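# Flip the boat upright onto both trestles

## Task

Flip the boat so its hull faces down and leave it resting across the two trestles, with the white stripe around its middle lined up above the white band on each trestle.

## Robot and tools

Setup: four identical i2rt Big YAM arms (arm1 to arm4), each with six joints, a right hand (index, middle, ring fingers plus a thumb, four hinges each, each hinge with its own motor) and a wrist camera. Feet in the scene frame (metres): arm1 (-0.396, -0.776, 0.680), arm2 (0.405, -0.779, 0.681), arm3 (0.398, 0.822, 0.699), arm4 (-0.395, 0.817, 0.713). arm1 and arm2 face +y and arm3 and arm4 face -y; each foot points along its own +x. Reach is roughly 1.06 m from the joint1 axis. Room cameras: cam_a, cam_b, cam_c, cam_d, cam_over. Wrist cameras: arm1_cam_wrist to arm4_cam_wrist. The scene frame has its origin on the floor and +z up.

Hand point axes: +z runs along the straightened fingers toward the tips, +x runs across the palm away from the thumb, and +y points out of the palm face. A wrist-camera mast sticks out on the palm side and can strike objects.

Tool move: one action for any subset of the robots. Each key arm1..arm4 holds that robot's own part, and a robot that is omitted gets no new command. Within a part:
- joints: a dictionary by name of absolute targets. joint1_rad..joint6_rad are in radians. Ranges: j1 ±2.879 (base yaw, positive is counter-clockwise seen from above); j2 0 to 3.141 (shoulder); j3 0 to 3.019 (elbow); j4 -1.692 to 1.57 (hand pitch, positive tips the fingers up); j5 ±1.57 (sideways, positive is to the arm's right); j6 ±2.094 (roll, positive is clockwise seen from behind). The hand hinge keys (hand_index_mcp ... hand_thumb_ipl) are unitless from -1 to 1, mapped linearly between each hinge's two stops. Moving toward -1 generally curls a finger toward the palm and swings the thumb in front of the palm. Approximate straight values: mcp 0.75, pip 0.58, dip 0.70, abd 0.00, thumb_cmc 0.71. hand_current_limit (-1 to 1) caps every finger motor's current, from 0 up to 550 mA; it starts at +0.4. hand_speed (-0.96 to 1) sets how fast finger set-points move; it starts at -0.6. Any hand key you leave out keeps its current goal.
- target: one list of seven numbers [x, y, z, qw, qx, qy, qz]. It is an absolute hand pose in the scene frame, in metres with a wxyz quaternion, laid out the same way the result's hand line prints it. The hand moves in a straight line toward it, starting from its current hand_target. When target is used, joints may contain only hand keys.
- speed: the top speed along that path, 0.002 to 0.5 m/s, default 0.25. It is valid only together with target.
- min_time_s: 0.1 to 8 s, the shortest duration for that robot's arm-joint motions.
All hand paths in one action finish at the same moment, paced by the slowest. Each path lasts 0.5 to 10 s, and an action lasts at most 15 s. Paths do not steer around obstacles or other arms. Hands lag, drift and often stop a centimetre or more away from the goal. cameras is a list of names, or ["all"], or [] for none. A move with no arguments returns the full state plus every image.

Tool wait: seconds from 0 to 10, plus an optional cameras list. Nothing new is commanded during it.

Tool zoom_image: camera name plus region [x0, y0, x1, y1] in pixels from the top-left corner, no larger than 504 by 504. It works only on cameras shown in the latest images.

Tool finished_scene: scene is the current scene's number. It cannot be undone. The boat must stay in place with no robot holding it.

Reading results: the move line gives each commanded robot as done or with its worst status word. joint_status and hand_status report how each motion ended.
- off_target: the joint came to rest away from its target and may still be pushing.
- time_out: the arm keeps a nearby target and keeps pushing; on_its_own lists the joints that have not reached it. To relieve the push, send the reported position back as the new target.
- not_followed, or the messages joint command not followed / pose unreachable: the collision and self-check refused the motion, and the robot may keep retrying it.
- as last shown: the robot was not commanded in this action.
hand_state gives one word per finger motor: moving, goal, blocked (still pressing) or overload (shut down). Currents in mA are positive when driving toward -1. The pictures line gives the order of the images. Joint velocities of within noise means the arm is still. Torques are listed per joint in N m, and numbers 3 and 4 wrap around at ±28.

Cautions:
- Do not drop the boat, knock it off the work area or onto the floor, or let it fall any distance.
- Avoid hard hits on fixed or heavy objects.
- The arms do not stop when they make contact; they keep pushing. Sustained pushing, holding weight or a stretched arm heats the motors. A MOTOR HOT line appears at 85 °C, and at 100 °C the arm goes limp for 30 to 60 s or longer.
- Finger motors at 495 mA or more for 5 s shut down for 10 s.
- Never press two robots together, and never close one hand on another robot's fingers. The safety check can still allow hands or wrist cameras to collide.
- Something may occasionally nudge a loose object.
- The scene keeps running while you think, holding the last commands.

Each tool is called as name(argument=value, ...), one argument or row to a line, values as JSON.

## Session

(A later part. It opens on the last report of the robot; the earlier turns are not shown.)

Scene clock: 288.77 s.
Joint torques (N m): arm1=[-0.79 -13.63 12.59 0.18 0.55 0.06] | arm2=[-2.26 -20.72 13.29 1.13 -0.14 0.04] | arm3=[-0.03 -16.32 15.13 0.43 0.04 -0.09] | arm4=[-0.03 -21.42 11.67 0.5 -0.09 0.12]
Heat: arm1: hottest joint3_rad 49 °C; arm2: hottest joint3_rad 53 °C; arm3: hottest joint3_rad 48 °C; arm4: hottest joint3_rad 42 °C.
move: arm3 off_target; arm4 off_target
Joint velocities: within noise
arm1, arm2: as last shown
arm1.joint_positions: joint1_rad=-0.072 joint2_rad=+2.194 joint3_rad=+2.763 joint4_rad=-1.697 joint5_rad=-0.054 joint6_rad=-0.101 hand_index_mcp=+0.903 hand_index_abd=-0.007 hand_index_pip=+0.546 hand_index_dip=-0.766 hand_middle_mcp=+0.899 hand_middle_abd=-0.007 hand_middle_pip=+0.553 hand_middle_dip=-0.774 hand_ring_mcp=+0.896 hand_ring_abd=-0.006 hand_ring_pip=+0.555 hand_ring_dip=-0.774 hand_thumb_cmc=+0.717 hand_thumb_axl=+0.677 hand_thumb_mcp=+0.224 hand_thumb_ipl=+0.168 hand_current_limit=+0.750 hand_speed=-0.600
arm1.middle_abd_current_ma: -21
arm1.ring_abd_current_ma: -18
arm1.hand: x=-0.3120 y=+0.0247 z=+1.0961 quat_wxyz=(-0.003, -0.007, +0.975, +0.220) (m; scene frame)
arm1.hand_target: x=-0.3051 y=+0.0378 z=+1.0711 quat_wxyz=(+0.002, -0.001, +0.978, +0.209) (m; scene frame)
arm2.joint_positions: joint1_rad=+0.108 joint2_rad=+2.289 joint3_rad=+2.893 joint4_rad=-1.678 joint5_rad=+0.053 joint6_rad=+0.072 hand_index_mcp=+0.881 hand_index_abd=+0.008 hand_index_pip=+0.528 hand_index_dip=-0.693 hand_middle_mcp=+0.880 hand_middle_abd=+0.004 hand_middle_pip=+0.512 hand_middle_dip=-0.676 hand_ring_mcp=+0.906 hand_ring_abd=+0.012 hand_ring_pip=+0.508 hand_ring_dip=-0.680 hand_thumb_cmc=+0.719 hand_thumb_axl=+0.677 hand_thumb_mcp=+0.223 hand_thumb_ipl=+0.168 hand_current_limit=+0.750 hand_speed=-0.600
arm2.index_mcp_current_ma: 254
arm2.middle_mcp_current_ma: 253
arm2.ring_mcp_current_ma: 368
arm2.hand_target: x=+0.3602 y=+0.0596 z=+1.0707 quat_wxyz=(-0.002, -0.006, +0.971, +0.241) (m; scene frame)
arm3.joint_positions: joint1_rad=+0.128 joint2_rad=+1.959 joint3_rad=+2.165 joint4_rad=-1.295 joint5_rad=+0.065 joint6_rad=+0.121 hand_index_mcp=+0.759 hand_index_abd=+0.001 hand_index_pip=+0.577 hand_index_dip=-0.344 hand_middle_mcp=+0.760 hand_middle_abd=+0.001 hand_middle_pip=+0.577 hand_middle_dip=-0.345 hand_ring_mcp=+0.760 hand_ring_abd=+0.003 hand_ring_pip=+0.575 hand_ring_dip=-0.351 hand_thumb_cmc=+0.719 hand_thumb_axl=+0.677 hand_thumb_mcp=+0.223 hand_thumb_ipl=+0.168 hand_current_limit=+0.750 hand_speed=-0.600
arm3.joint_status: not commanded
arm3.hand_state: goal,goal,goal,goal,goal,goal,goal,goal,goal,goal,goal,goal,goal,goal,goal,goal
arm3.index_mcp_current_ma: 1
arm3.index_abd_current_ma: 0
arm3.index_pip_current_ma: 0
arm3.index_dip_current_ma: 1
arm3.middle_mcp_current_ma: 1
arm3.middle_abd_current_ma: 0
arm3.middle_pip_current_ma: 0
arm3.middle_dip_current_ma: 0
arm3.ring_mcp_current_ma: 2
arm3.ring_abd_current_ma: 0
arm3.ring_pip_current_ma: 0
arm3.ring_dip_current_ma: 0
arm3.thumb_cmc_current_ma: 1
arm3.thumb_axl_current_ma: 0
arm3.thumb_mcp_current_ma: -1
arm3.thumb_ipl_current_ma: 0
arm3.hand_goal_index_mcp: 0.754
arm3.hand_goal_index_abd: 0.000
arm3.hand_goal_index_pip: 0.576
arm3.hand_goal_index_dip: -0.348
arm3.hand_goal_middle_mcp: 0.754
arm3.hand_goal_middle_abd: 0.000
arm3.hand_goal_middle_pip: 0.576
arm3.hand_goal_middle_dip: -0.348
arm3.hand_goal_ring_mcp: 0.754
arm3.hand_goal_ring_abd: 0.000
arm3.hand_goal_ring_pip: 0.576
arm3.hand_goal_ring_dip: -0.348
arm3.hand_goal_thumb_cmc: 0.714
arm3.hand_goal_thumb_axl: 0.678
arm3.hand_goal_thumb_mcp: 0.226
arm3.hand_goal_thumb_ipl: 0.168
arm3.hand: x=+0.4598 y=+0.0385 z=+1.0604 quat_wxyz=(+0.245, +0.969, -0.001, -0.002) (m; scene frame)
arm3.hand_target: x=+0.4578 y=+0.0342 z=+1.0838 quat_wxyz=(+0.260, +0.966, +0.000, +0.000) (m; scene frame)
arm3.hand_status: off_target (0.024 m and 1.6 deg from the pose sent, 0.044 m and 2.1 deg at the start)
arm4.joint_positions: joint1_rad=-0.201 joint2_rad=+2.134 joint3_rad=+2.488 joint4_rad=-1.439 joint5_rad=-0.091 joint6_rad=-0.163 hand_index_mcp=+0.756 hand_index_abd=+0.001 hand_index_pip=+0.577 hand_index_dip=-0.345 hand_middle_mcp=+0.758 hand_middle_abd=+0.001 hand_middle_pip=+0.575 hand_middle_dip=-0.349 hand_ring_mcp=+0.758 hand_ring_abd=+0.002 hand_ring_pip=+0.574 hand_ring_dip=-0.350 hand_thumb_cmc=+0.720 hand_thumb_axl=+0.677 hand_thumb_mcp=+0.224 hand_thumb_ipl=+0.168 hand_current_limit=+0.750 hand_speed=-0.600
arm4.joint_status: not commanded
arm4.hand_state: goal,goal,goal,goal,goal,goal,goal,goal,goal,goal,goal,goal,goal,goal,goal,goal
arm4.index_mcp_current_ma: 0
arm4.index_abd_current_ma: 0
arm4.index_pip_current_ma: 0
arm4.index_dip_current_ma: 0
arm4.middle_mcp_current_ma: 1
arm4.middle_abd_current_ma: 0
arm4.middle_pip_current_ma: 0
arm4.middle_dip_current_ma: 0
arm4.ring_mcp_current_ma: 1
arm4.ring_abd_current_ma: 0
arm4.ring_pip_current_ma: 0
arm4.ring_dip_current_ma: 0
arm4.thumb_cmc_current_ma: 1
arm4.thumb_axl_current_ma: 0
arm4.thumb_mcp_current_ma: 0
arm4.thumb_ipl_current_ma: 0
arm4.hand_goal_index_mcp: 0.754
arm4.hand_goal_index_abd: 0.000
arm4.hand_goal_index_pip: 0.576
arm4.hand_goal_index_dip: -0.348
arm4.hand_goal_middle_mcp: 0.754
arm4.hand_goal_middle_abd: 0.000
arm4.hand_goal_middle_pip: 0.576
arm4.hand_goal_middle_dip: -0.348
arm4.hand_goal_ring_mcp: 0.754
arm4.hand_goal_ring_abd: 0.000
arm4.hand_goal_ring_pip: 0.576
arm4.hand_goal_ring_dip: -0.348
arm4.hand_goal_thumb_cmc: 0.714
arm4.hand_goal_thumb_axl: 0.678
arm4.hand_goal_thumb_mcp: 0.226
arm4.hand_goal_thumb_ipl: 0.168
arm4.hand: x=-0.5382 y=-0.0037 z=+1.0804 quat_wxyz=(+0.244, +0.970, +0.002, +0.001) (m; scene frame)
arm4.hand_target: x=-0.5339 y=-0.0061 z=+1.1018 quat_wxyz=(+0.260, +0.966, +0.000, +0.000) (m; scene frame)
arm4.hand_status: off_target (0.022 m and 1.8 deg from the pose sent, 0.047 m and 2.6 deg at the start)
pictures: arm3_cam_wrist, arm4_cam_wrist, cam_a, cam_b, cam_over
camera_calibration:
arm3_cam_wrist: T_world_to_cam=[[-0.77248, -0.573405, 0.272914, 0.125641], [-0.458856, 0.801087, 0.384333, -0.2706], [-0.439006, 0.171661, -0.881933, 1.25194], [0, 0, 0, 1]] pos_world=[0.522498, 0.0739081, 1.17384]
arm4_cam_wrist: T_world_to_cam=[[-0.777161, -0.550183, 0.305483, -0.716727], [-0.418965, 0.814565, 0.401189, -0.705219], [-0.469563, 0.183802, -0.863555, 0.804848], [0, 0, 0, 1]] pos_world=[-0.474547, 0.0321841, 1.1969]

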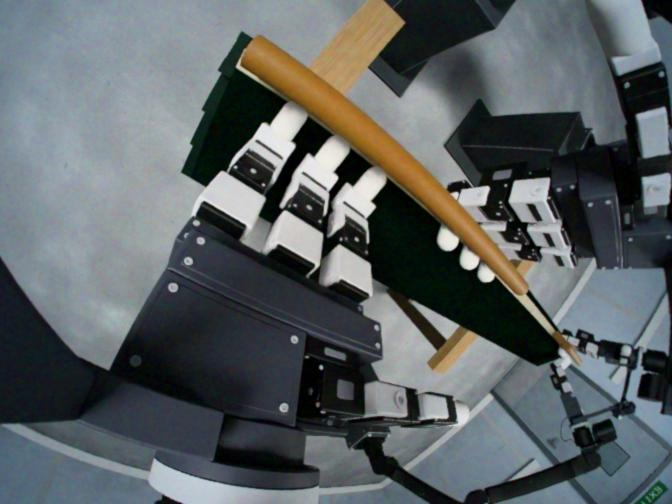

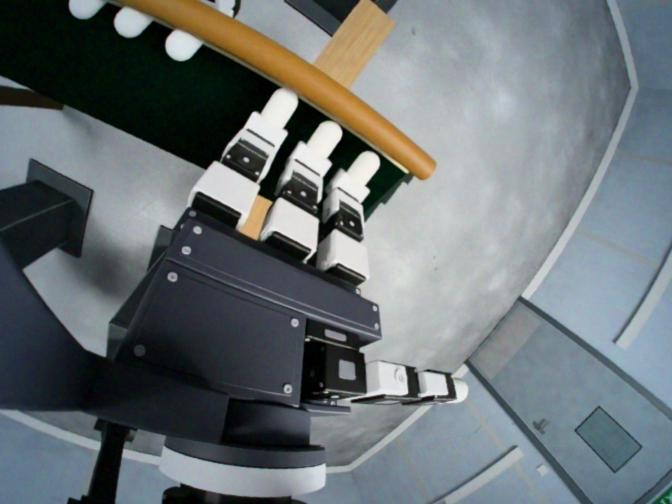

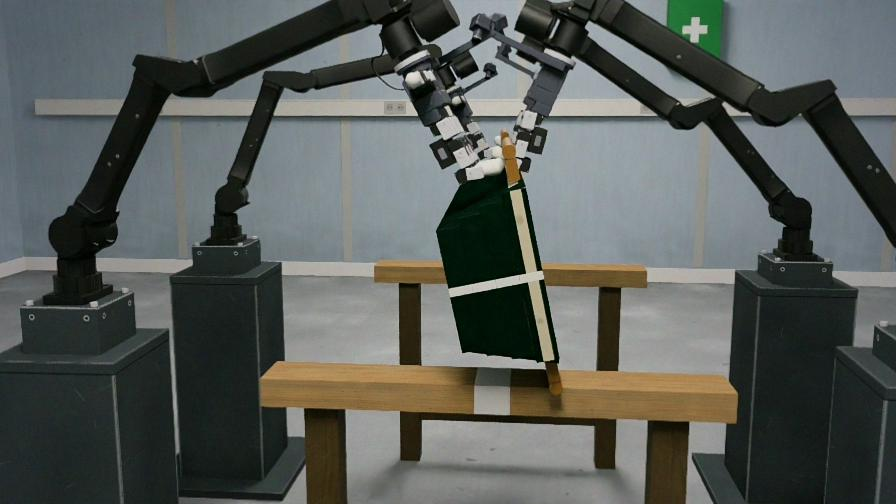

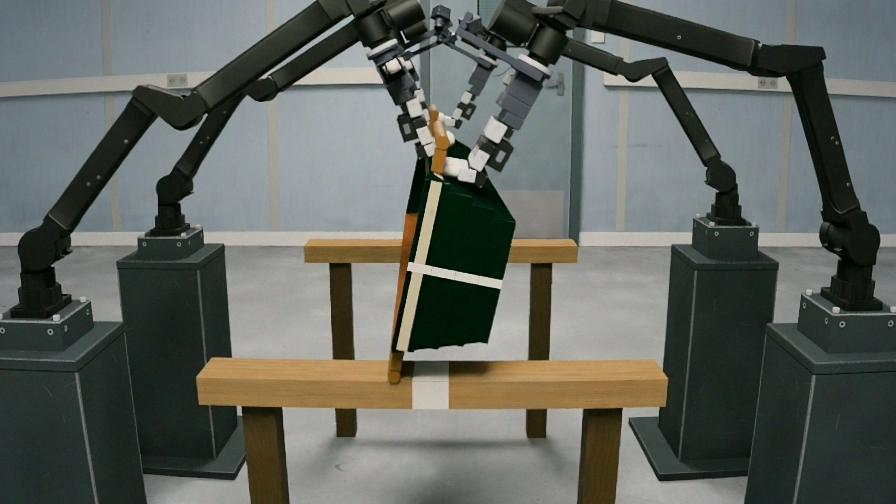

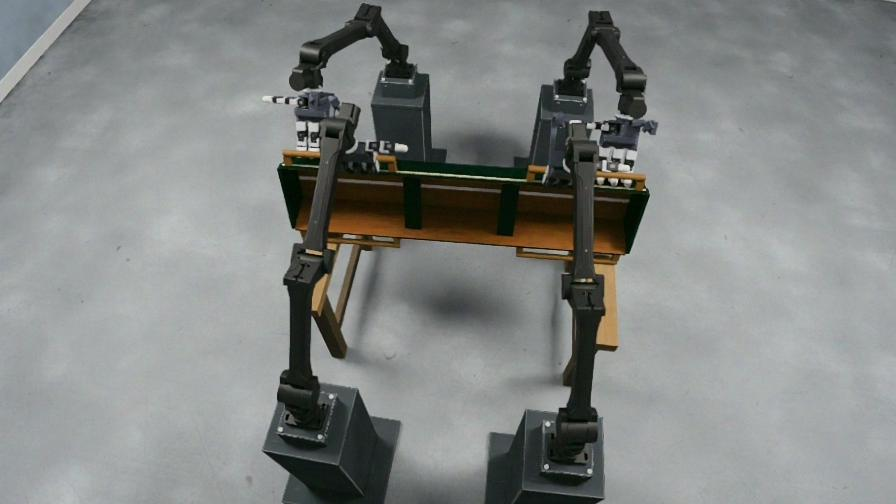

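move(
  arm3={"target": [0.458, 0.015, 1.092, 0.2588, 0.9659, 0, 0], "speed": 0.08},
  arm4={"target": [-0.534, -0.025, 1.100, 0.2588, 0.9659, 0, 0], "speed": 0.08},
  cameras=["cam_a", "cam_b"],
)

zoom_image(
  camera="cam_a",
  region=[440, 60, 600, 220],
)

zoom_image(
  camera="cam_b",
  region=[380, 60, 540, 220],
)

Scene clock: 292.43 s.
Joint torques (N m): arm1=[-0.79 -13.57 12.62 0.17 0.55 0.06] | arm2=[-2.43 -21.07 13.14 1.06 -0.16 0.03] | arm3=[-0.79 -17.14 14.74 0.57 -0.04 -0.11] | arm4=[0.44 -22.83 11.33 0.75 0 0.16]
Heat: arm1: hottest joint3_rad 49 °C; arm2: hottest joint3_rad 52 °C; arm3: hottest joint3_rad 48 °C; arm4: hottest joint3_rad 42 °C.
move: arm3 off_target; arm4 off_target
Joint velocities: within noise
arm1, arm2: as last shown
arm2.hand: x=+0.3484 y=+0.0466 z=+1.0927 quat_wxyz=(-0.002, -0.015, +0.969, +0.247) (m; scene frame)
arm3.joint_positions: joint1_rad=+0.128 joint2_rad=+2.040 joint3_rad=+2.322 joint4_rad=-1.367 joint5_rad=+0.065 joint6_rad=+0.119 hand_index_mcp=+0.759 hand_index_abd=+0.001 hand_index_pip=+0.577 hand_index_dip=-0.344 hand_middle_mcp=+0.760 hand_middle_abd=+0.001 hand_middle_pip=+0.577 hand_middle_dip=-0.345 hand_ring_mcp=+0.763 hand_ring_abd=+0.003 hand_ring_pip=+0.576 hand_ring_dip=-0.351 hand_thumb_cmc=+0.720 hand_thumb_axl=+0.677 hand_thumb_mcp=+0.223 hand_thumb_ipl=+0.168 hand_current_limit=+0.750 hand_speed=-0.600
arm3.joint_status: not commanded
arm3.hand_state: goal,goal,goal,goal,goal,goal,goal,goal,goal,goal,goal,goal,goal,goal,goal,goal
arm3.index_mcp_current_ma: 1
arm3.index_abd_current_ma: 0
arm3.index_pip_current_ma: 0
arm3.index_dip_current_ma: 1
arm3.middle_mcp_current_ma: 1
arm3.middle_abd_current_ma: 0
arm3.middle_pip_current_ma: 0
arm3.middle_dip_current_ma: 0
arm3.ring_mcp_current_ma: 3
arm3.ring_abd_current_ma: 0
arm3.ring_pip_current_ma: 0
arm3.ring_dip_current_ma: 0
arm3.thumb_cmc_current_ma: 1
arm3.thumb_axl_current_ma: 0
arm3.thumb_mcp_current_ma: -1
arm3.thumb_ipl_current_ma: 0
arm3.hand_goal_index_mcp: 0.754
arm3.hand_goal_index_abd: 0.000
arm3.hand_goal_index_pip: 0.576
arm3.hand_goal_index_dip: -0.348
arm3.hand_goal_middle_mcp: 0.754
arm3.hand_goal_middle_abd: 0.000
arm3.hand_goal_middle_pip: 0.576
arm3.hand_goal_middle_dip: -0.348
arm3.hand_goal_ring_mcp: 0.754
arm3.hand_goal_ring_abd: 0.000
arm3.hand_goal_ring_pip: 0.576
arm3.hand_goal_ring_dip: -0.348
arm3.hand_goal_thumb_cmc: 0.714
arm3.hand_goal_thumb_axl: 0.678
arm3.hand_goal_thumb_mcp: 0.226
arm3.hand_goal_thumb_ipl: 0.168
arm3.hand: x=+0.4625 y=+0.0196 z=+1.0718 quat_wxyz=(+0.247, +0.969, +0.000, -0.002) (m; scene frame)
arm3.hand_target: x=+0.4579 y=+0.0159 z=+1.0915 quat_wxyz=(+0.260, +0.966, +0.000, +0.000) (m; scene frame)
arm3.hand_status: off_target (0.021 m and 1.4 deg from the pose sent, 0.039 m and 1.6 deg at the start)
arm4.joint_positions: joint1_rad=-0.201 joint2_rad=+2.261 joint3_rad=+2.708 joint4_rad=-1.533 joint5_rad=-0.091 joint6_rad=-0.163 hand_index_mcp=+0.756 hand_index_abd=+0.001 hand_index_pip=+0.577 hand_index_dip=-0.345 hand_middle_mcp=+0.758 hand_middle_abd=+0.001 hand_middle_pip=+0.575 hand_middle_dip=-0.349 hand_ring_mcp=+0.758 hand_ring_abd=+0.002 hand_ring_pip=+0.574 hand_ring_dip=-0.350 hand_thumb_cmc=+0.720 hand_thumb_axl=+0.677 hand_thumb_mcp=+0.224 hand_thumb_ipl=+0.168 hand_current_limit=+0.750 hand_speed=-0.600
arm4.joint_status: not commanded
arm4.hand_state: goal,goal,goal,goal,goal,goal,goal,goal,goal,goal,goal,goal,goal,goal,goal,goal
arm4.index_mcp_current_ma: 0
arm4.index_abd_current_ma: 0
arm4.index_pip_current_ma: 0
arm4.index_dip_current_ma: 0
arm4.middle_mcp_current_ma: 1
arm4.middle_abd_current_ma: 0
arm4.middle_pip_current_ma: 0
arm4.middle_dip_current_ma: 0
arm4.ring_mcp_current_ma: 1
arm4.ring_abd_current_ma: 0
arm4.ring_pip_current_ma: 0
arm4.ring_dip_current_ma: 0
arm4.thumb_cmc_current_ma: 1
arm4.thumb_axl_current_ma: 0
arm4.thumb_mcp_current_ma: 0
arm4.thumb_ipl_current_ma: 0
arm4.hand_goal_index_mcp: 0.754
arm4.hand_goal_index_abd: 0.000
arm4.hand_goal_index_pip: 0.576
arm4.hand_goal_index_dip: -0.348
arm4.hand_goal_middle_mcp: 0.754
arm4.hand_goal_middle_abd: 0.000
arm4.hand_goal_middle_pip: 0.576
arm4.hand_goal_middle_dip: -0.348
arm4.hand_goal_ring_mcp: 0.754
arm4.hand_goal_ring_abd: 0.000
arm4.hand_goal_ring_pip: 0.576
arm4.hand_goal_ring_dip: -0.348
arm4.hand_goal_thumb_cmc: 0.714
arm4.hand_goal_thumb_axl: 0.678
arm4.hand_goal_thumb_mcp: 0.226
arm4.hand_goal_thumb_ipl: 0.168
arm4.hand: x=-0.5418 y=-0.0234 z=+1.0775 quat_wxyz=(+0.243, +0.970, +0.002, +0.001) (m; scene frame)
arm4.hand_target: x=-0.5339 y=-0.0239 z=+1.0995 quat_wxyz=(+0.260, +0.966, +0.000, +0.000) (m; scene frame)
arm4.hand_status: off_target (0.024 m and 1.9 deg from the pose sent, 0.029 m and 1.8 deg at the start)
pictures: cam_a, cam_b

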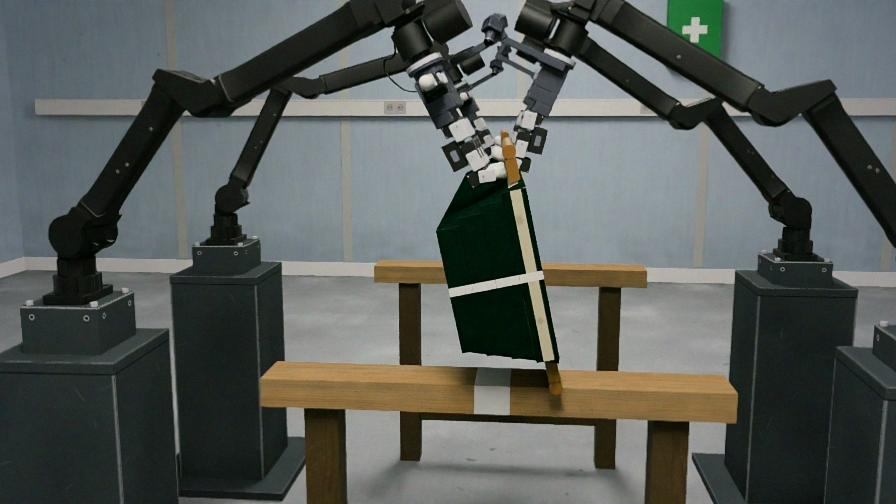

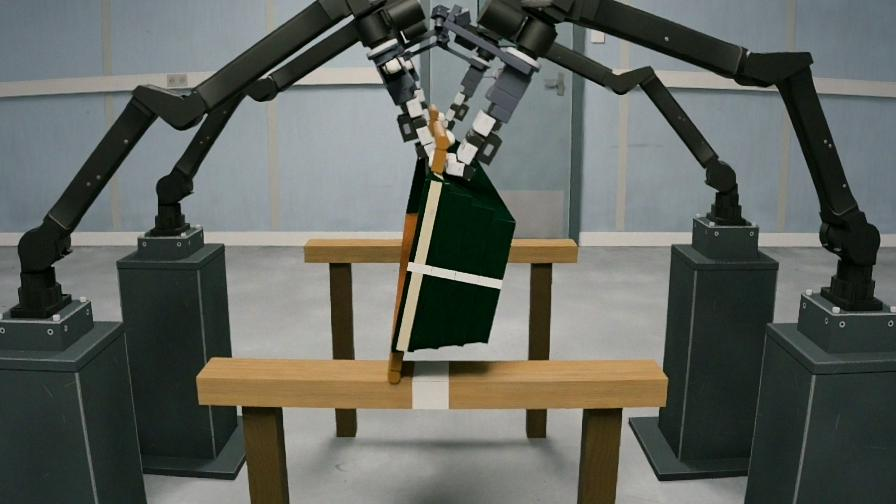

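Scaled by 3.150 from the camera's 896x504 image, which has a finer 1280x720 frame.

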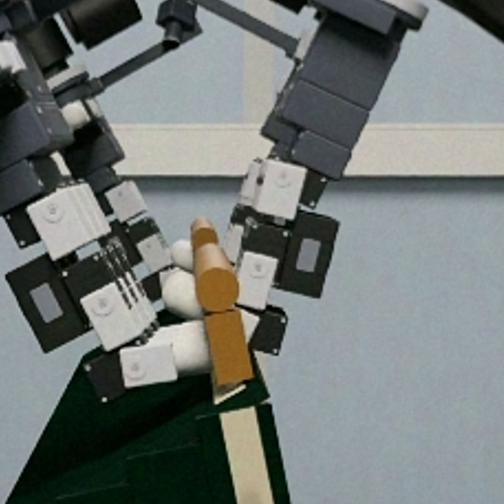

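Scaled by 3.150 from the camera's 896x504 image, which has a finer 1280x720 frame.

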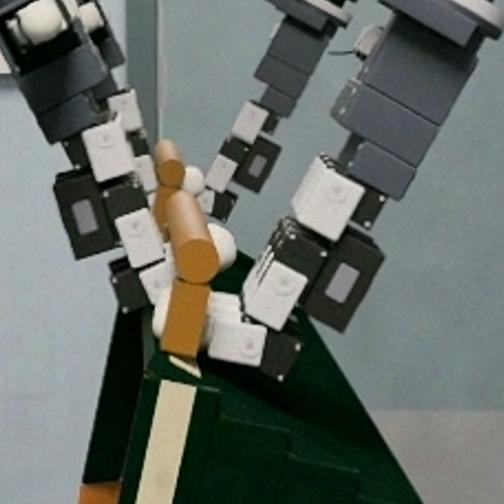

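move(
  arm3={"target": [0.458, 0.000, 1.094, 0.2588, 0.9659, 0, 0], "speed": 0.08},
  arm4={"target": [-0.534, -0.047, 1.104, 0.2588, 0.9659, 0, 0], "speed": 0.08},
  cameras=["arm3_cam_wrist", "arm4_cam_wrist", "arm1_cam_wrist", "cam_a", "cam_b"],
)

zoom_image(
  camera="cam_a",
  region=[440, 60, 600, 220],
)

zoom_image(
  camera="cam_b",
  region=[380, 60, 540, 220],
)

Scene clock: 295.27 s.
Joint torques (N m): arm1=[-0.73 -13.51 12.59 0.2 0.54 0.05] | arm2=[-2.14 -21.36 13.29 1.1 -0.18 0.02] | arm3=[-0.44 -18.43 14.42 0.4 -0.09 -0.08] | arm4=[0.91 -22.59 11.33 1.48 0.03 0.05]
Heat: arm1: hottest joint3_rad 49 °C; arm2: hottest joint3_rad 52 °C; arm3: hottest joint3_rad 49 °C; arm4: hottest joint3_rad 42 °C.
move: arm3 off_target; arm4 off_target
Joint velocities: within noise
arm1, arm2: as last shown
arm2.joint_positions: joint1_rad=+0.108 joint2_rad=+2.289 joint3_rad=+2.893 joint4_rad=-1.678 joint5_rad=+0.053 joint6_rad=+0.070 hand_index_mcp=+0.881 hand_index_abd=+0.008 hand_index_pip=+0.528 hand_index_dip=-0.693 hand_middle_mcp=+0.880 hand_middle_abd=+0.004 hand_middle_pip=+0.512 hand_middle_dip=-0.676 hand_ring_mcp=+0.906 hand_ring_abd=+0.012 hand_ring_pip=+0.508 hand_ring_dip=-0.680 hand_thumb_cmc=+0.719 hand_thumb_axl=+0.677 hand_thumb_mcp=+0.223 hand_thumb_ipl=+0.168 hand_current_limit=+0.750 hand_speed=-0.600
arm2.hand: x=+0.3482 y=+0.0466 z=+1.0927 quat_wxyz=(-0.002, -0.016, +0.969, +0.247) (m; scene frame)
arm2.hand_target: x=+0.3601 y=+0.0596 z=+1.0707 quat_wxyz=(-0.002, -0.007, +0.971, +0.241) (m; scene frame)
arm3.joint_positions: joint1_rad=+0.128 joint2_rad=+2.115 joint3_rad=+2.460 joint4_rad=-1.424 joint5_rad=+0.064 joint6_rad=+0.118 hand_index_mcp=+0.759 hand_index_abd=+0.001 hand_index_pip=+0.577 hand_index_dip=-0.344 hand_middle_mcp=+0.760 hand_middle_abd=+0.001 hand_middle_pip=+0.577 hand_middle_dip=-0.346 hand_ring_mcp=+0.761 hand_ring_abd=+0.003 hand_ring_pip=+0.574 hand_ring_dip=-0.351 hand_thumb_cmc=+0.720 hand_thumb_axl=+0.677 hand_thumb_mcp=+0.223 hand_thumb_ipl=+0.168 hand_current_limit=+0.750 hand_speed=-0.600
arm3.joint_status: not commanded
arm3.hand_state: goal,goal,goal,goal,goal,goal,goal,goal,goal,goal,goal,goal,goal,goal,goal,goal
arm3.index_mcp_current_ma: 1
arm3.index_abd_current_ma: 0
arm3.index_pip_current_ma: 0
arm3.index_dip_current_ma: 1
arm3.middle_mcp_current_ma: 1
arm3.middle_abd_current_ma: 0
arm3.middle_pip_current_ma: 0
arm3.middle_dip_current_ma: 0
arm3.ring_mcp_current_ma: 2
arm3.ring_abd_current_ma: 0
arm3.ring_pip_current_ma: 0
arm3.ring_dip_current_ma: 0
arm3.thumb_cmc_current_ma: 1
arm3.thumb_axl_current_ma: 0
arm3.thumb_mcp_current_ma: -1
arm3.thumb_ipl_current_ma: 0
arm3.hand_goal_index_mcp: 0.754
arm3.hand_goal_index_abd: 0.000
arm3.hand_goal_index_pip: 0.576
arm3.hand_goal_index_dip: -0.348
arm3.hand_goal_middle_mcp: 0.754
arm3.hand_goal_middle_abd: 0.000
arm3.hand_goal_middle_pip: 0.576
arm3.hand_goal_middle_dip: -0.348
arm3.hand_goal_ring_mcp: 0.754
arm3.hand_goal_ring_abd: 0.000
arm3.hand_goal_ring_pip: 0.576
arm3.hand_goal_ring_dip: -0.348
arm3.hand_goal_thumb_cmc: 0.714
arm3.hand_goal_thumb_axl: 0.678
arm3.hand_goal_thumb_mcp: 0.226
arm3.hand_goal_thumb_ipl: 0.168
arm3.hand: x=+0.4648 y=+0.0036 z=+1.0774 quat_wxyz=(+0.250, +0.968, +0.000, -0.001) (m; scene frame)
arm3.hand_target: x=+0.4581 y=+0.0008 z=+1.0939 quat_wxyz=(+0.260, +0.965, +0.000, +0.000) (m; scene frame)
arm3.hand_status: off_target (0.018 m and 1.1 deg from the pose sent, 0.030 m and 1.4 deg at the start)
arm4.joint_positions: joint1_rad=-0.198 joint2_rad=+2.358 joint3_rad=+2.873 joint4_rad=-1.554 joint5_rad=-0.088 joint6_rad=-0.148 hand_index_mcp=+0.781 hand_index_abd=+0.000 hand_index_pip=+0.582 hand_index_dip=-0.354 hand_middle_mcp=+0.758 hand_middle_abd=+0.001 hand_middle_pip=+0.575 hand_middle_dip=-0.349 hand_ring_mcp=+0.758 hand_ring_abd=+0.002 hand_ring_pip=+0.574 hand_ring_dip=-0.350 hand_thumb_cmc=+0.720 hand_thumb_axl=+0.677 hand_thumb_mcp=+0.224 hand_thumb_ipl=+0.168 hand_current_limit=+0.750 hand_speed=-0.600
arm4.joint_status: not commanded
arm4.hand_state: blocked,goal,goal,goal,goal,goal,goal,goal,goal,goal,goal,goal,goal,goal,goal,goal
arm4.index_mcp_current_ma: 17
arm4.index_abd_current_ma: 0
arm4.index_pip_current_ma: 1
arm4.index_dip_current_ma: -1
arm4.middle_mcp_current_ma: 1
arm4.middle_abd_current_ma: 0
arm4.middle_pip_current_ma: 0
arm4.middle_dip_current_ma: 0
arm4.ring_mcp_current_ma: 1
arm4.ring_abd_current_ma: 0
arm4.ring_pip_current_ma: 0
arm4.ring_dip_current_ma: 0
arm4.thumb_cmc_current_ma: 1
arm4.thumb_axl_current_ma: 0
arm4.thumb_mcp_current_ma: 0
arm4.thumb_ipl_current_ma: 0
arm4.hand_goal_index_mcp: 0.754
arm4.hand_goal_index_abd: 0.000
arm4.hand_goal_index_pip: 0.576
arm4.hand_goal_index_dip: -0.348
arm4.hand_goal_middle_mcp: 0.754
arm4.hand_goal_middle_abd: 0.000
arm4.hand_goal_middle_pip: 0.576
arm4.hand_goal_middle_dip: -0.348
arm4.hand_goal_ring_mcp: 0.754
arm4.hand_goal_ring_abd: 0.000
arm4.hand_goal_ring_pip: 0.576
arm4.hand_goal_ring_dip: -0.348
arm4.hand_goal_thumb_cmc: 0.714
arm4.hand_goal_thumb_axl: 0.678
arm4.hand_goal_thumb_mcp: 0.226
arm4.hand_goal_thumb_ipl: 0.168
arm4.hand: x=-0.5437 y=-0.0419 z=+1.0801 quat_wxyz=(+0.265, +0.964, -0.003, -0.002) (m; scene frame)
arm4.hand_target: x=-0.5335 y=-0.0447 z=+1.1028 quat_wxyz=(+0.289, +0.957, +0.000, -0.004) (m; scene frame)
arm4.hand_status: off_target (0.026 m and 0.9 deg from the pose sent, 0.036 m and 1.9 deg at the start; a joint's target at an end of its range on 29 of 41 steps)
pictures: arm1_cam_wrist, arm3_cam_wrist, arm4_cam_wrist, cam_a, cam_b
camera_calibration:
arm1_cam_wrist: T_world_to_cam=[[0.750802, 0.603535, 0.268406, -0.0421327], [0.470638, -0.77392, 0.423731, -0.341617], [0.463461, -0.191817, -0.865107, 1.22516], [0, 0, 0, 1]] pos_world=[-0.375403, -0.00394937, 1.21596]
arm3_cam_wrist: T_world_to_cam=[[-0.771006, -0.573253, 0.277363, 0.099442], [-0.46179, 0.803187, 0.376353, -0.236926], [-0.438519, 0.162087, -0.883985, 1.2771], [0, 0, 0, 1]] pos_world=[0.527295, 0.0402988, 1.19053]
arm4_cam_wrist: T_world_to_cam=[[-0.782043, -0.527337, 0.332152, -0.772522], [-0.408621, 0.836275, 0.365613, -0.631353], [-0.470572, 0.1502, -0.869484, 0.813447], [0, 0, 0, 1]] pos_world=[-0.479344, -0.0015747, 1.1947]

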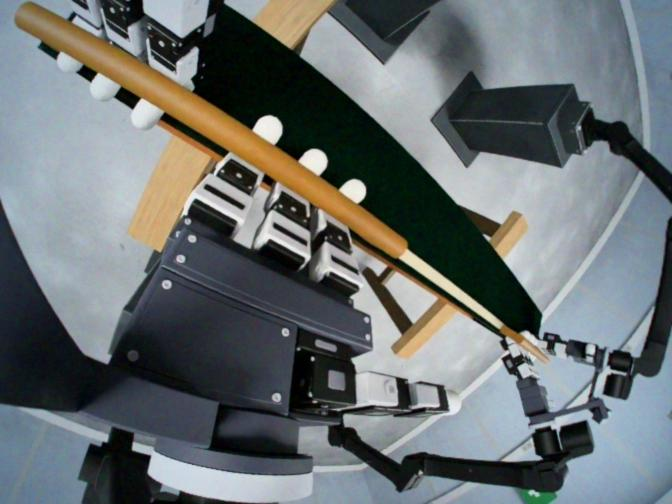

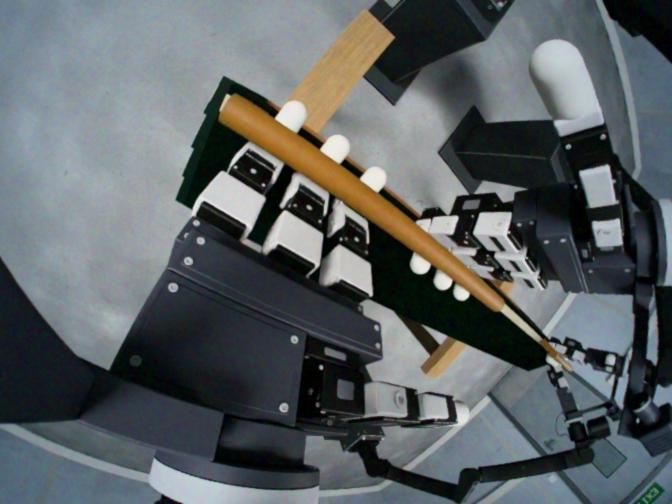

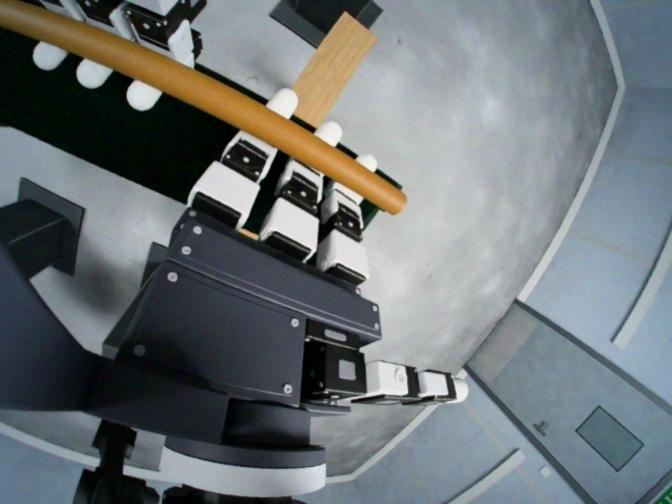

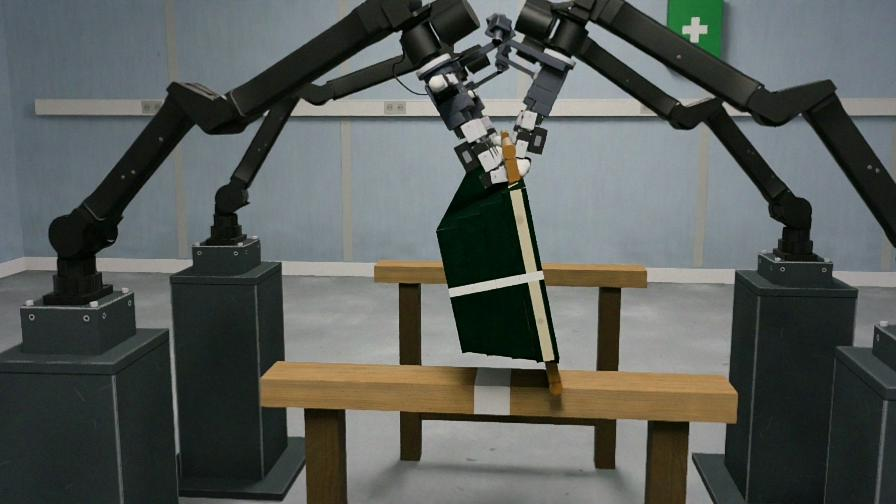

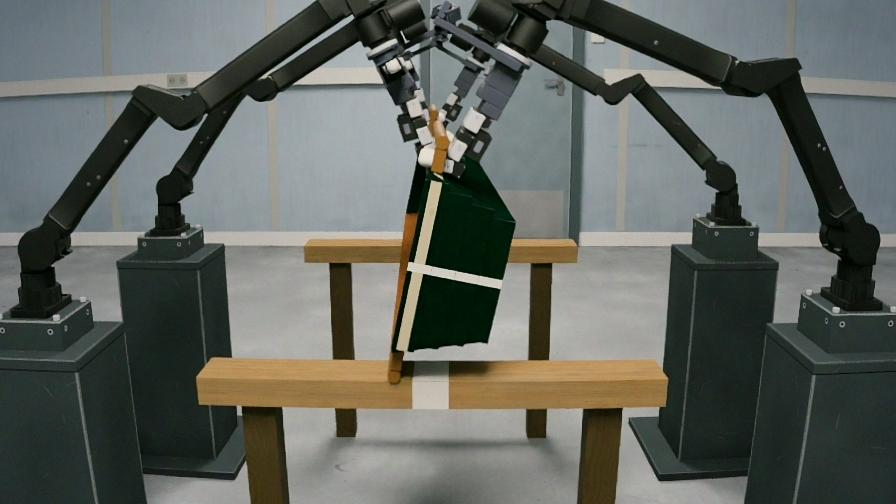

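Scaled by 3.150 from the camera's 896x504 image, which has a finer 1280x720 frame.

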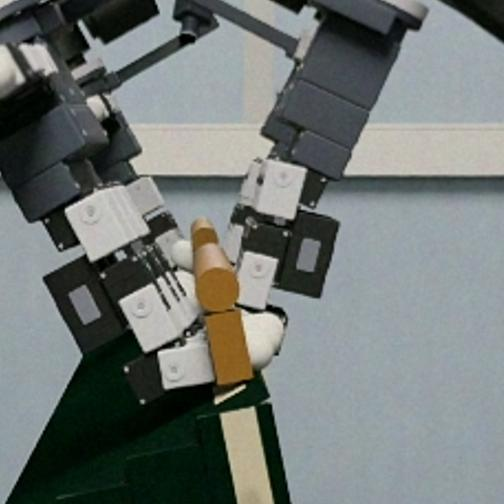

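Scaled by 3.150 from the camera's 896x504 image, which has a finer 1280x720 frame.

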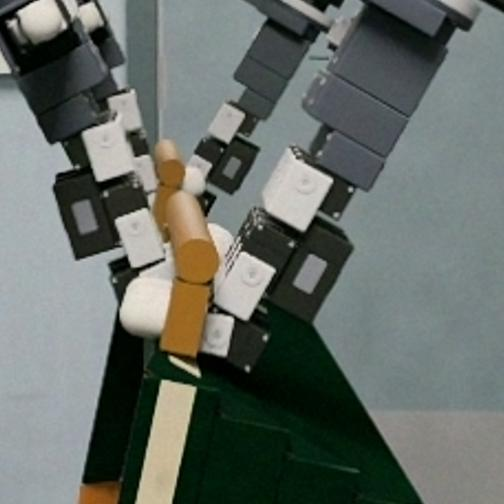

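move(
  arm3={"target": [0.458, -0.010, 1.104, 0.2588, 0.9659, 0, 0], "speed": 0.05, "joints": {"hand_index_dip": -0.8, "hand_middle_dip": -0.8, "hand_ring_dip": -0.8}},
  arm4={"target": [-0.534, -0.052, 1.112, 0.2588, 0.9659, 0, 0], "speed": 0.05, "joints": {"hand_index_dip": -0.8, "hand_middle_dip": -0.8, "hand_ring_dip": -0.8}},
  cameras=["arm3_cam_wrist", "arm4_cam_wrist", "cam_a", "cam_b"],
)

zoom_image(
  camera="cam_a",
  region=[440, 60, 600, 220],
)

zoom_image(
  camera="cam_b",
  region=[380, 60, 540, 220],
)

Scene clock: 301.43 s.
Joint torques (N m): arm1=[-0.79 -13.63 12.59 0.2 0.54 0.06] | arm2=[-2.43 -21.19 13.09 1.16 -0.15 0.02] | arm3=[-0.91 -19.55 14.58 0.85 -0.04 -0.06] | arm4=[0.21 -23.71 11.55 2.3 0.07 0.09]
Heat: arm1: hottest joint3_rad 49 °C; arm2: hottest joint3_rad 52 °C; arm3: hottest joint3_rad 50 °C; arm4: hottest joint3_rad 42 °C.
move: arm3 off_target; arm4 off_target
Joint velocities: within noise
arm1, arm2: as last shown
arm3.joint_positions: joint1_rad=+0.126 joint2_rad=+2.215 joint3_rad=+2.651 joint4_rad=-1.537 joint5_rad=+0.064 joint6_rad=+0.104 hand_index_mcp=+0.759 hand_index_abd=+0.001 hand_index_pip=+0.577 hand_index_dip=-0.796 hand_middle_mcp=+0.761 hand_middle_abd=+0.001 hand_middle_pip=+0.577 hand_middle_dip=-0.797 hand_ring_mcp=+0.766 hand_ring_abd=+0.003 hand_ring_pip=+0.575 hand_ring_dip=-0.796 hand_thumb_cmc=+0.720 hand_thumb_axl=+0.677 hand_thumb_mcp=+0.223 hand_thumb_ipl=+0.168 hand_current_limit=+0.750 hand_speed=-0.600
arm3.joint_status: all done
arm3.hand_state: goal,goal,goal,goal,goal,goal,goal,goal,goal,goal,goal,goal,goal,goal,goal,goal
arm3.index_mcp_current_ma: 1
arm3.index_abd_current_ma: 0
arm3.index_pip_current_ma: 0
arm3.index_dip_current_ma: 1
arm3.middle_mcp_current_ma: 2
arm3.middle_abd_current_ma: 0
arm3.middle_pip_current_ma: 0
arm3.middle_dip_current_ma: 0
arm3.ring_mcp_current_ma: 5
arm3.ring_abd_current_ma: 0
arm3.ring_pip_current_ma: 0
arm3.ring_dip_current_ma: 1
arm3.thumb_cmc_current_ma: 1
arm3.thumb_axl_current_ma: 0
arm3.thumb_mcp_current_ma: -1
arm3.thumb_ipl_current_ma: 0
arm3.hand_goal_index_mcp: 0.754
arm3.hand_goal_index_abd: 0.000
arm3.hand_goal_index_pip: 0.576
arm3.hand_goal_index_dip: -0.800
arm3.hand_goal_middle_mcp: 0.754
arm3.hand_goal_middle_abd: 0.000
arm3.hand_goal_middle_pip: 0.576
arm3.hand_goal_middle_dip: -0.800
arm3.hand_goal_ring_mcp: 0.754
arm3.hand_goal_ring_abd: 0.000
arm3.hand_goal_ring_pip: 0.576
arm3.hand_goal_ring_dip: -0.800
arm3.hand_goal_thumb_cmc: 0.714
arm3.hand_goal_thumb_axl: 0.678
arm3.hand_goal_thumb_mcp: 0.226
arm3.hand_goal_thumb_ipl: 0.168
arm3.hand: x=+0.4657 y=-0.0070 z=+1.0790 quat_wxyz=(+0.239, +0.971, +0.006, -0.004) (m; scene frame)
arm3.hand_target: x=+0.4585 y=-0.0085 z=+1.1036 quat_wxyz=(+0.260, +0.966, +0.004, -0.001) (m; scene frame)
arm3.hand_status: off_target (0.026 m and 2.5 deg from the pose sent, 0.031 m and 1.1 deg at the start)
arm4.joint_positions: joint1_rad=-0.197 joint2_rad=+2.366 joint3_rad=+2.873 joint4_rad=-1.554 joint5_rad=-0.088 joint6_rad=-0.146 hand_index_mcp=+0.789 hand_index_abd=+0.000 hand_index_pip=+0.591 hand_index_dip=-0.795 hand_middle_mcp=+0.758 hand_middle_abd=+0.001 hand_middle_pip=+0.575 hand_middle_dip=-0.796 hand_ring_mcp=+0.758 hand_ring_abd=+0.002 hand_ring_pip=+0.574 hand_ring_dip=-0.797 hand_thumb_cmc=+0.720 hand_thumb_axl=+0.677 hand_thumb_mcp=+0.224 hand_thumb_ipl=+0.168 hand_current_limit=+0.750 hand_speed=-0.600
arm4.joint_status: all done
arm4.hand_state: blocked,goal,goal,goal,goal,goal,goal,goal,goal,goal,goal,goal,goal,goal,goal,goal
arm4.index_mcp_current_ma: 26
arm4.index_abd_current_ma: 0
arm4.index_pip_current_ma: 5
arm4.index_dip_current_ma: 1
arm4.middle_mcp_current_ma: 1
arm4.middle_abd_current_ma: 0
arm4.middle_pip_current_ma: 0
arm4.middle_dip_current_ma: 0
arm4.ring_mcp_current_ma: 1
arm4.ring_abd_current_ma: 0
arm4.ring_pip_current_ma: 0
arm4.ring_dip_current_ma: 0
arm4.thumb_cmc_current_ma: 1
arm4.thumb_axl_current_ma: 0
arm4.thumb_mcp_current_ma: 0
arm4.thumb_ipl_current_ma: 0
arm4.hand_goal_index_mcp: 0.754
arm4.hand_goal_index_abd: 0.000
arm4.hand_goal_index_pip: 0.576
arm4.hand_goal_index_dip: -0.800
arm4.hand_goal_middle_mcp: 0.754
arm4.hand_goal_middle_abd: 0.000
arm4.hand_goal_middle_pip: 0.576
arm4.hand_goal_middle_dip: -0.800
arm4.hand_goal_ring_mcp: 0.754
arm4.hand_goal_ring_abd: 0.000
arm4.hand_goal_ring_pip: 0.576
arm4.hand_goal_ring_dip: -0.800
arm4.hand_goal_thumb_cmc: 0.714
arm4.hand_goal_thumb_axl: 0.678
arm4.hand_goal_thumb_mcp: 0.226
arm4.hand_goal_thumb_ipl: 0.168
arm4.hand: x=-0.5439 y=-0.0440 z=+1.0726 quat_wxyz=(+0.261, +0.965, -0.004, -0.001) (m; scene frame)
arm4.hand_target: x=-0.5334 y=-0.0476 z=+1.1110 quat_wxyz=(+0.302, +0.953, +0.000, -0.006) (m; scene frame)
arm4.hand_status: off_target (0.041 m and 0.5 deg from the pose sent, 0.035 m and 0.9 deg at the start; a joint's target at an end of its range on 40 of 43 steps)
pictures: arm3_cam_wrist, arm4_cam_wrist, cam_a, cam_b
camera_calibration:
arm3_cam_wrist: T_world_to_cam=[[-0.762544, -0.586992, 0.271968, 0.0953716], [-0.4662, 0.790063, 0.398068, -0.25003], [-0.448535, 0.176753, -0.876113, 1.27709], [0, 0, 0, 1]] pos_world=[0.52898, 0.0277923, 1.19247]
arm4_cam_wrist: T_world_to_cam=[[-0.783328, -0.529426, 0.325737, -0.765161], [-0.408687, 0.833481, 0.371866, -0.633828], [-0.468371, 0.158169, -0.869259, 0.808466], [0, 0, 0, 1]] pos_world=[-0.479747, -0.00468624, 1.18771]

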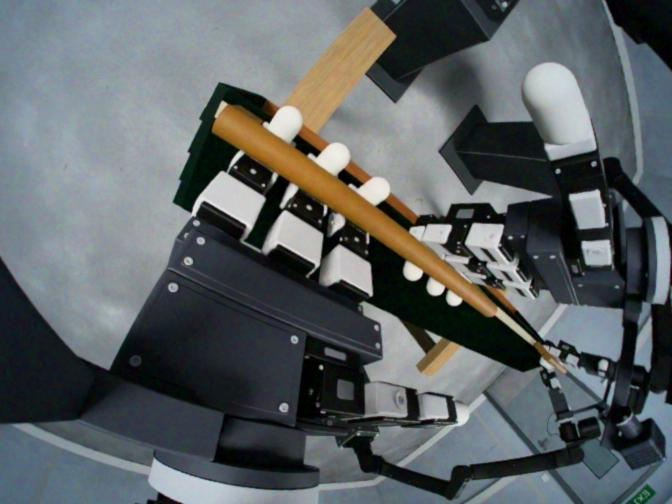

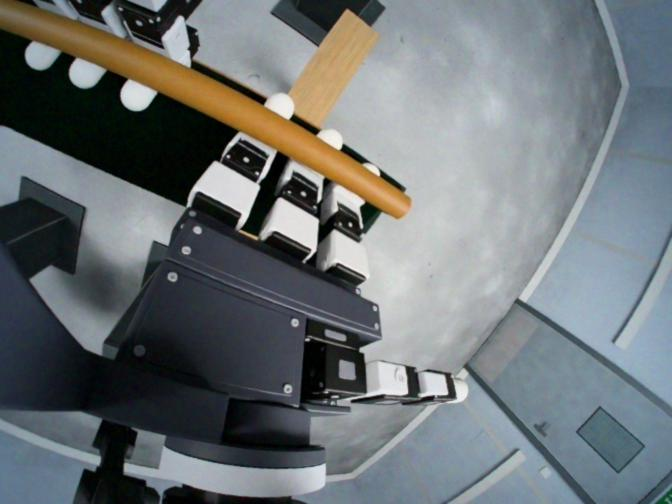

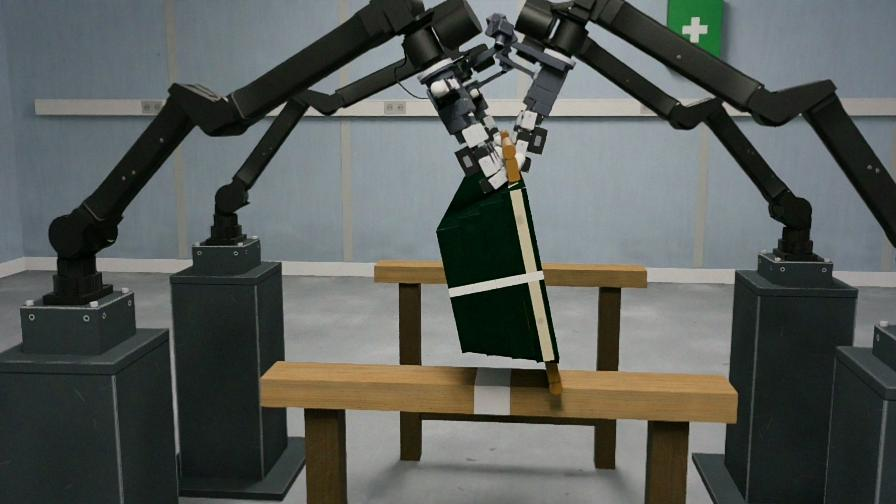

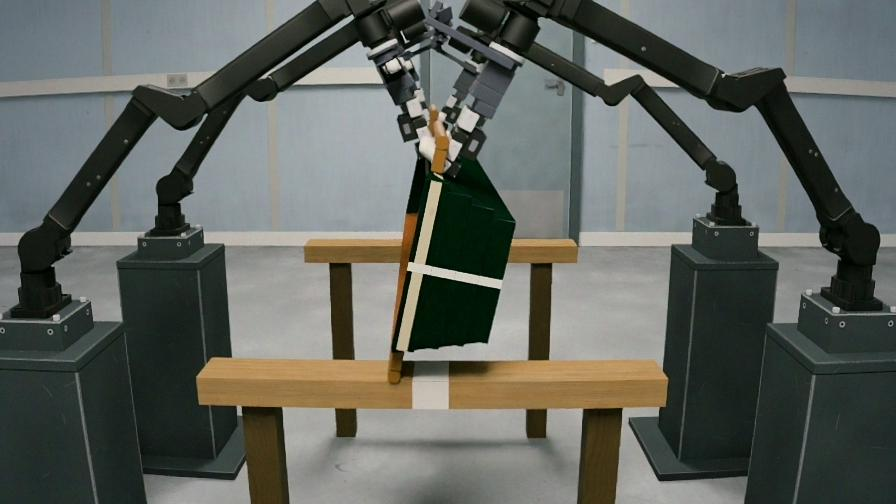

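Scaled by 3.150 from the camera's 896x504 image, which has a finer 1280x720 frame.

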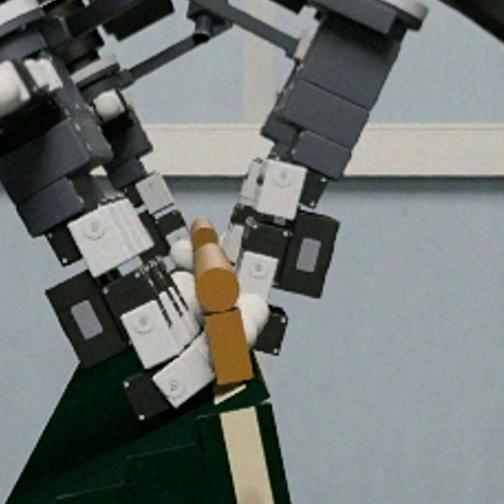

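Scaled by 3.150 from the camera's 896x504 image, which has a finer 1280x720 frame.

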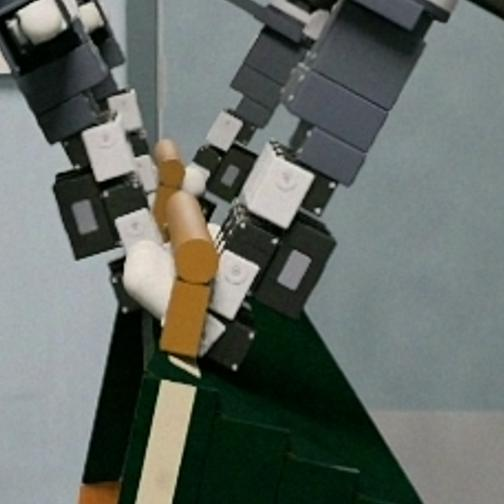

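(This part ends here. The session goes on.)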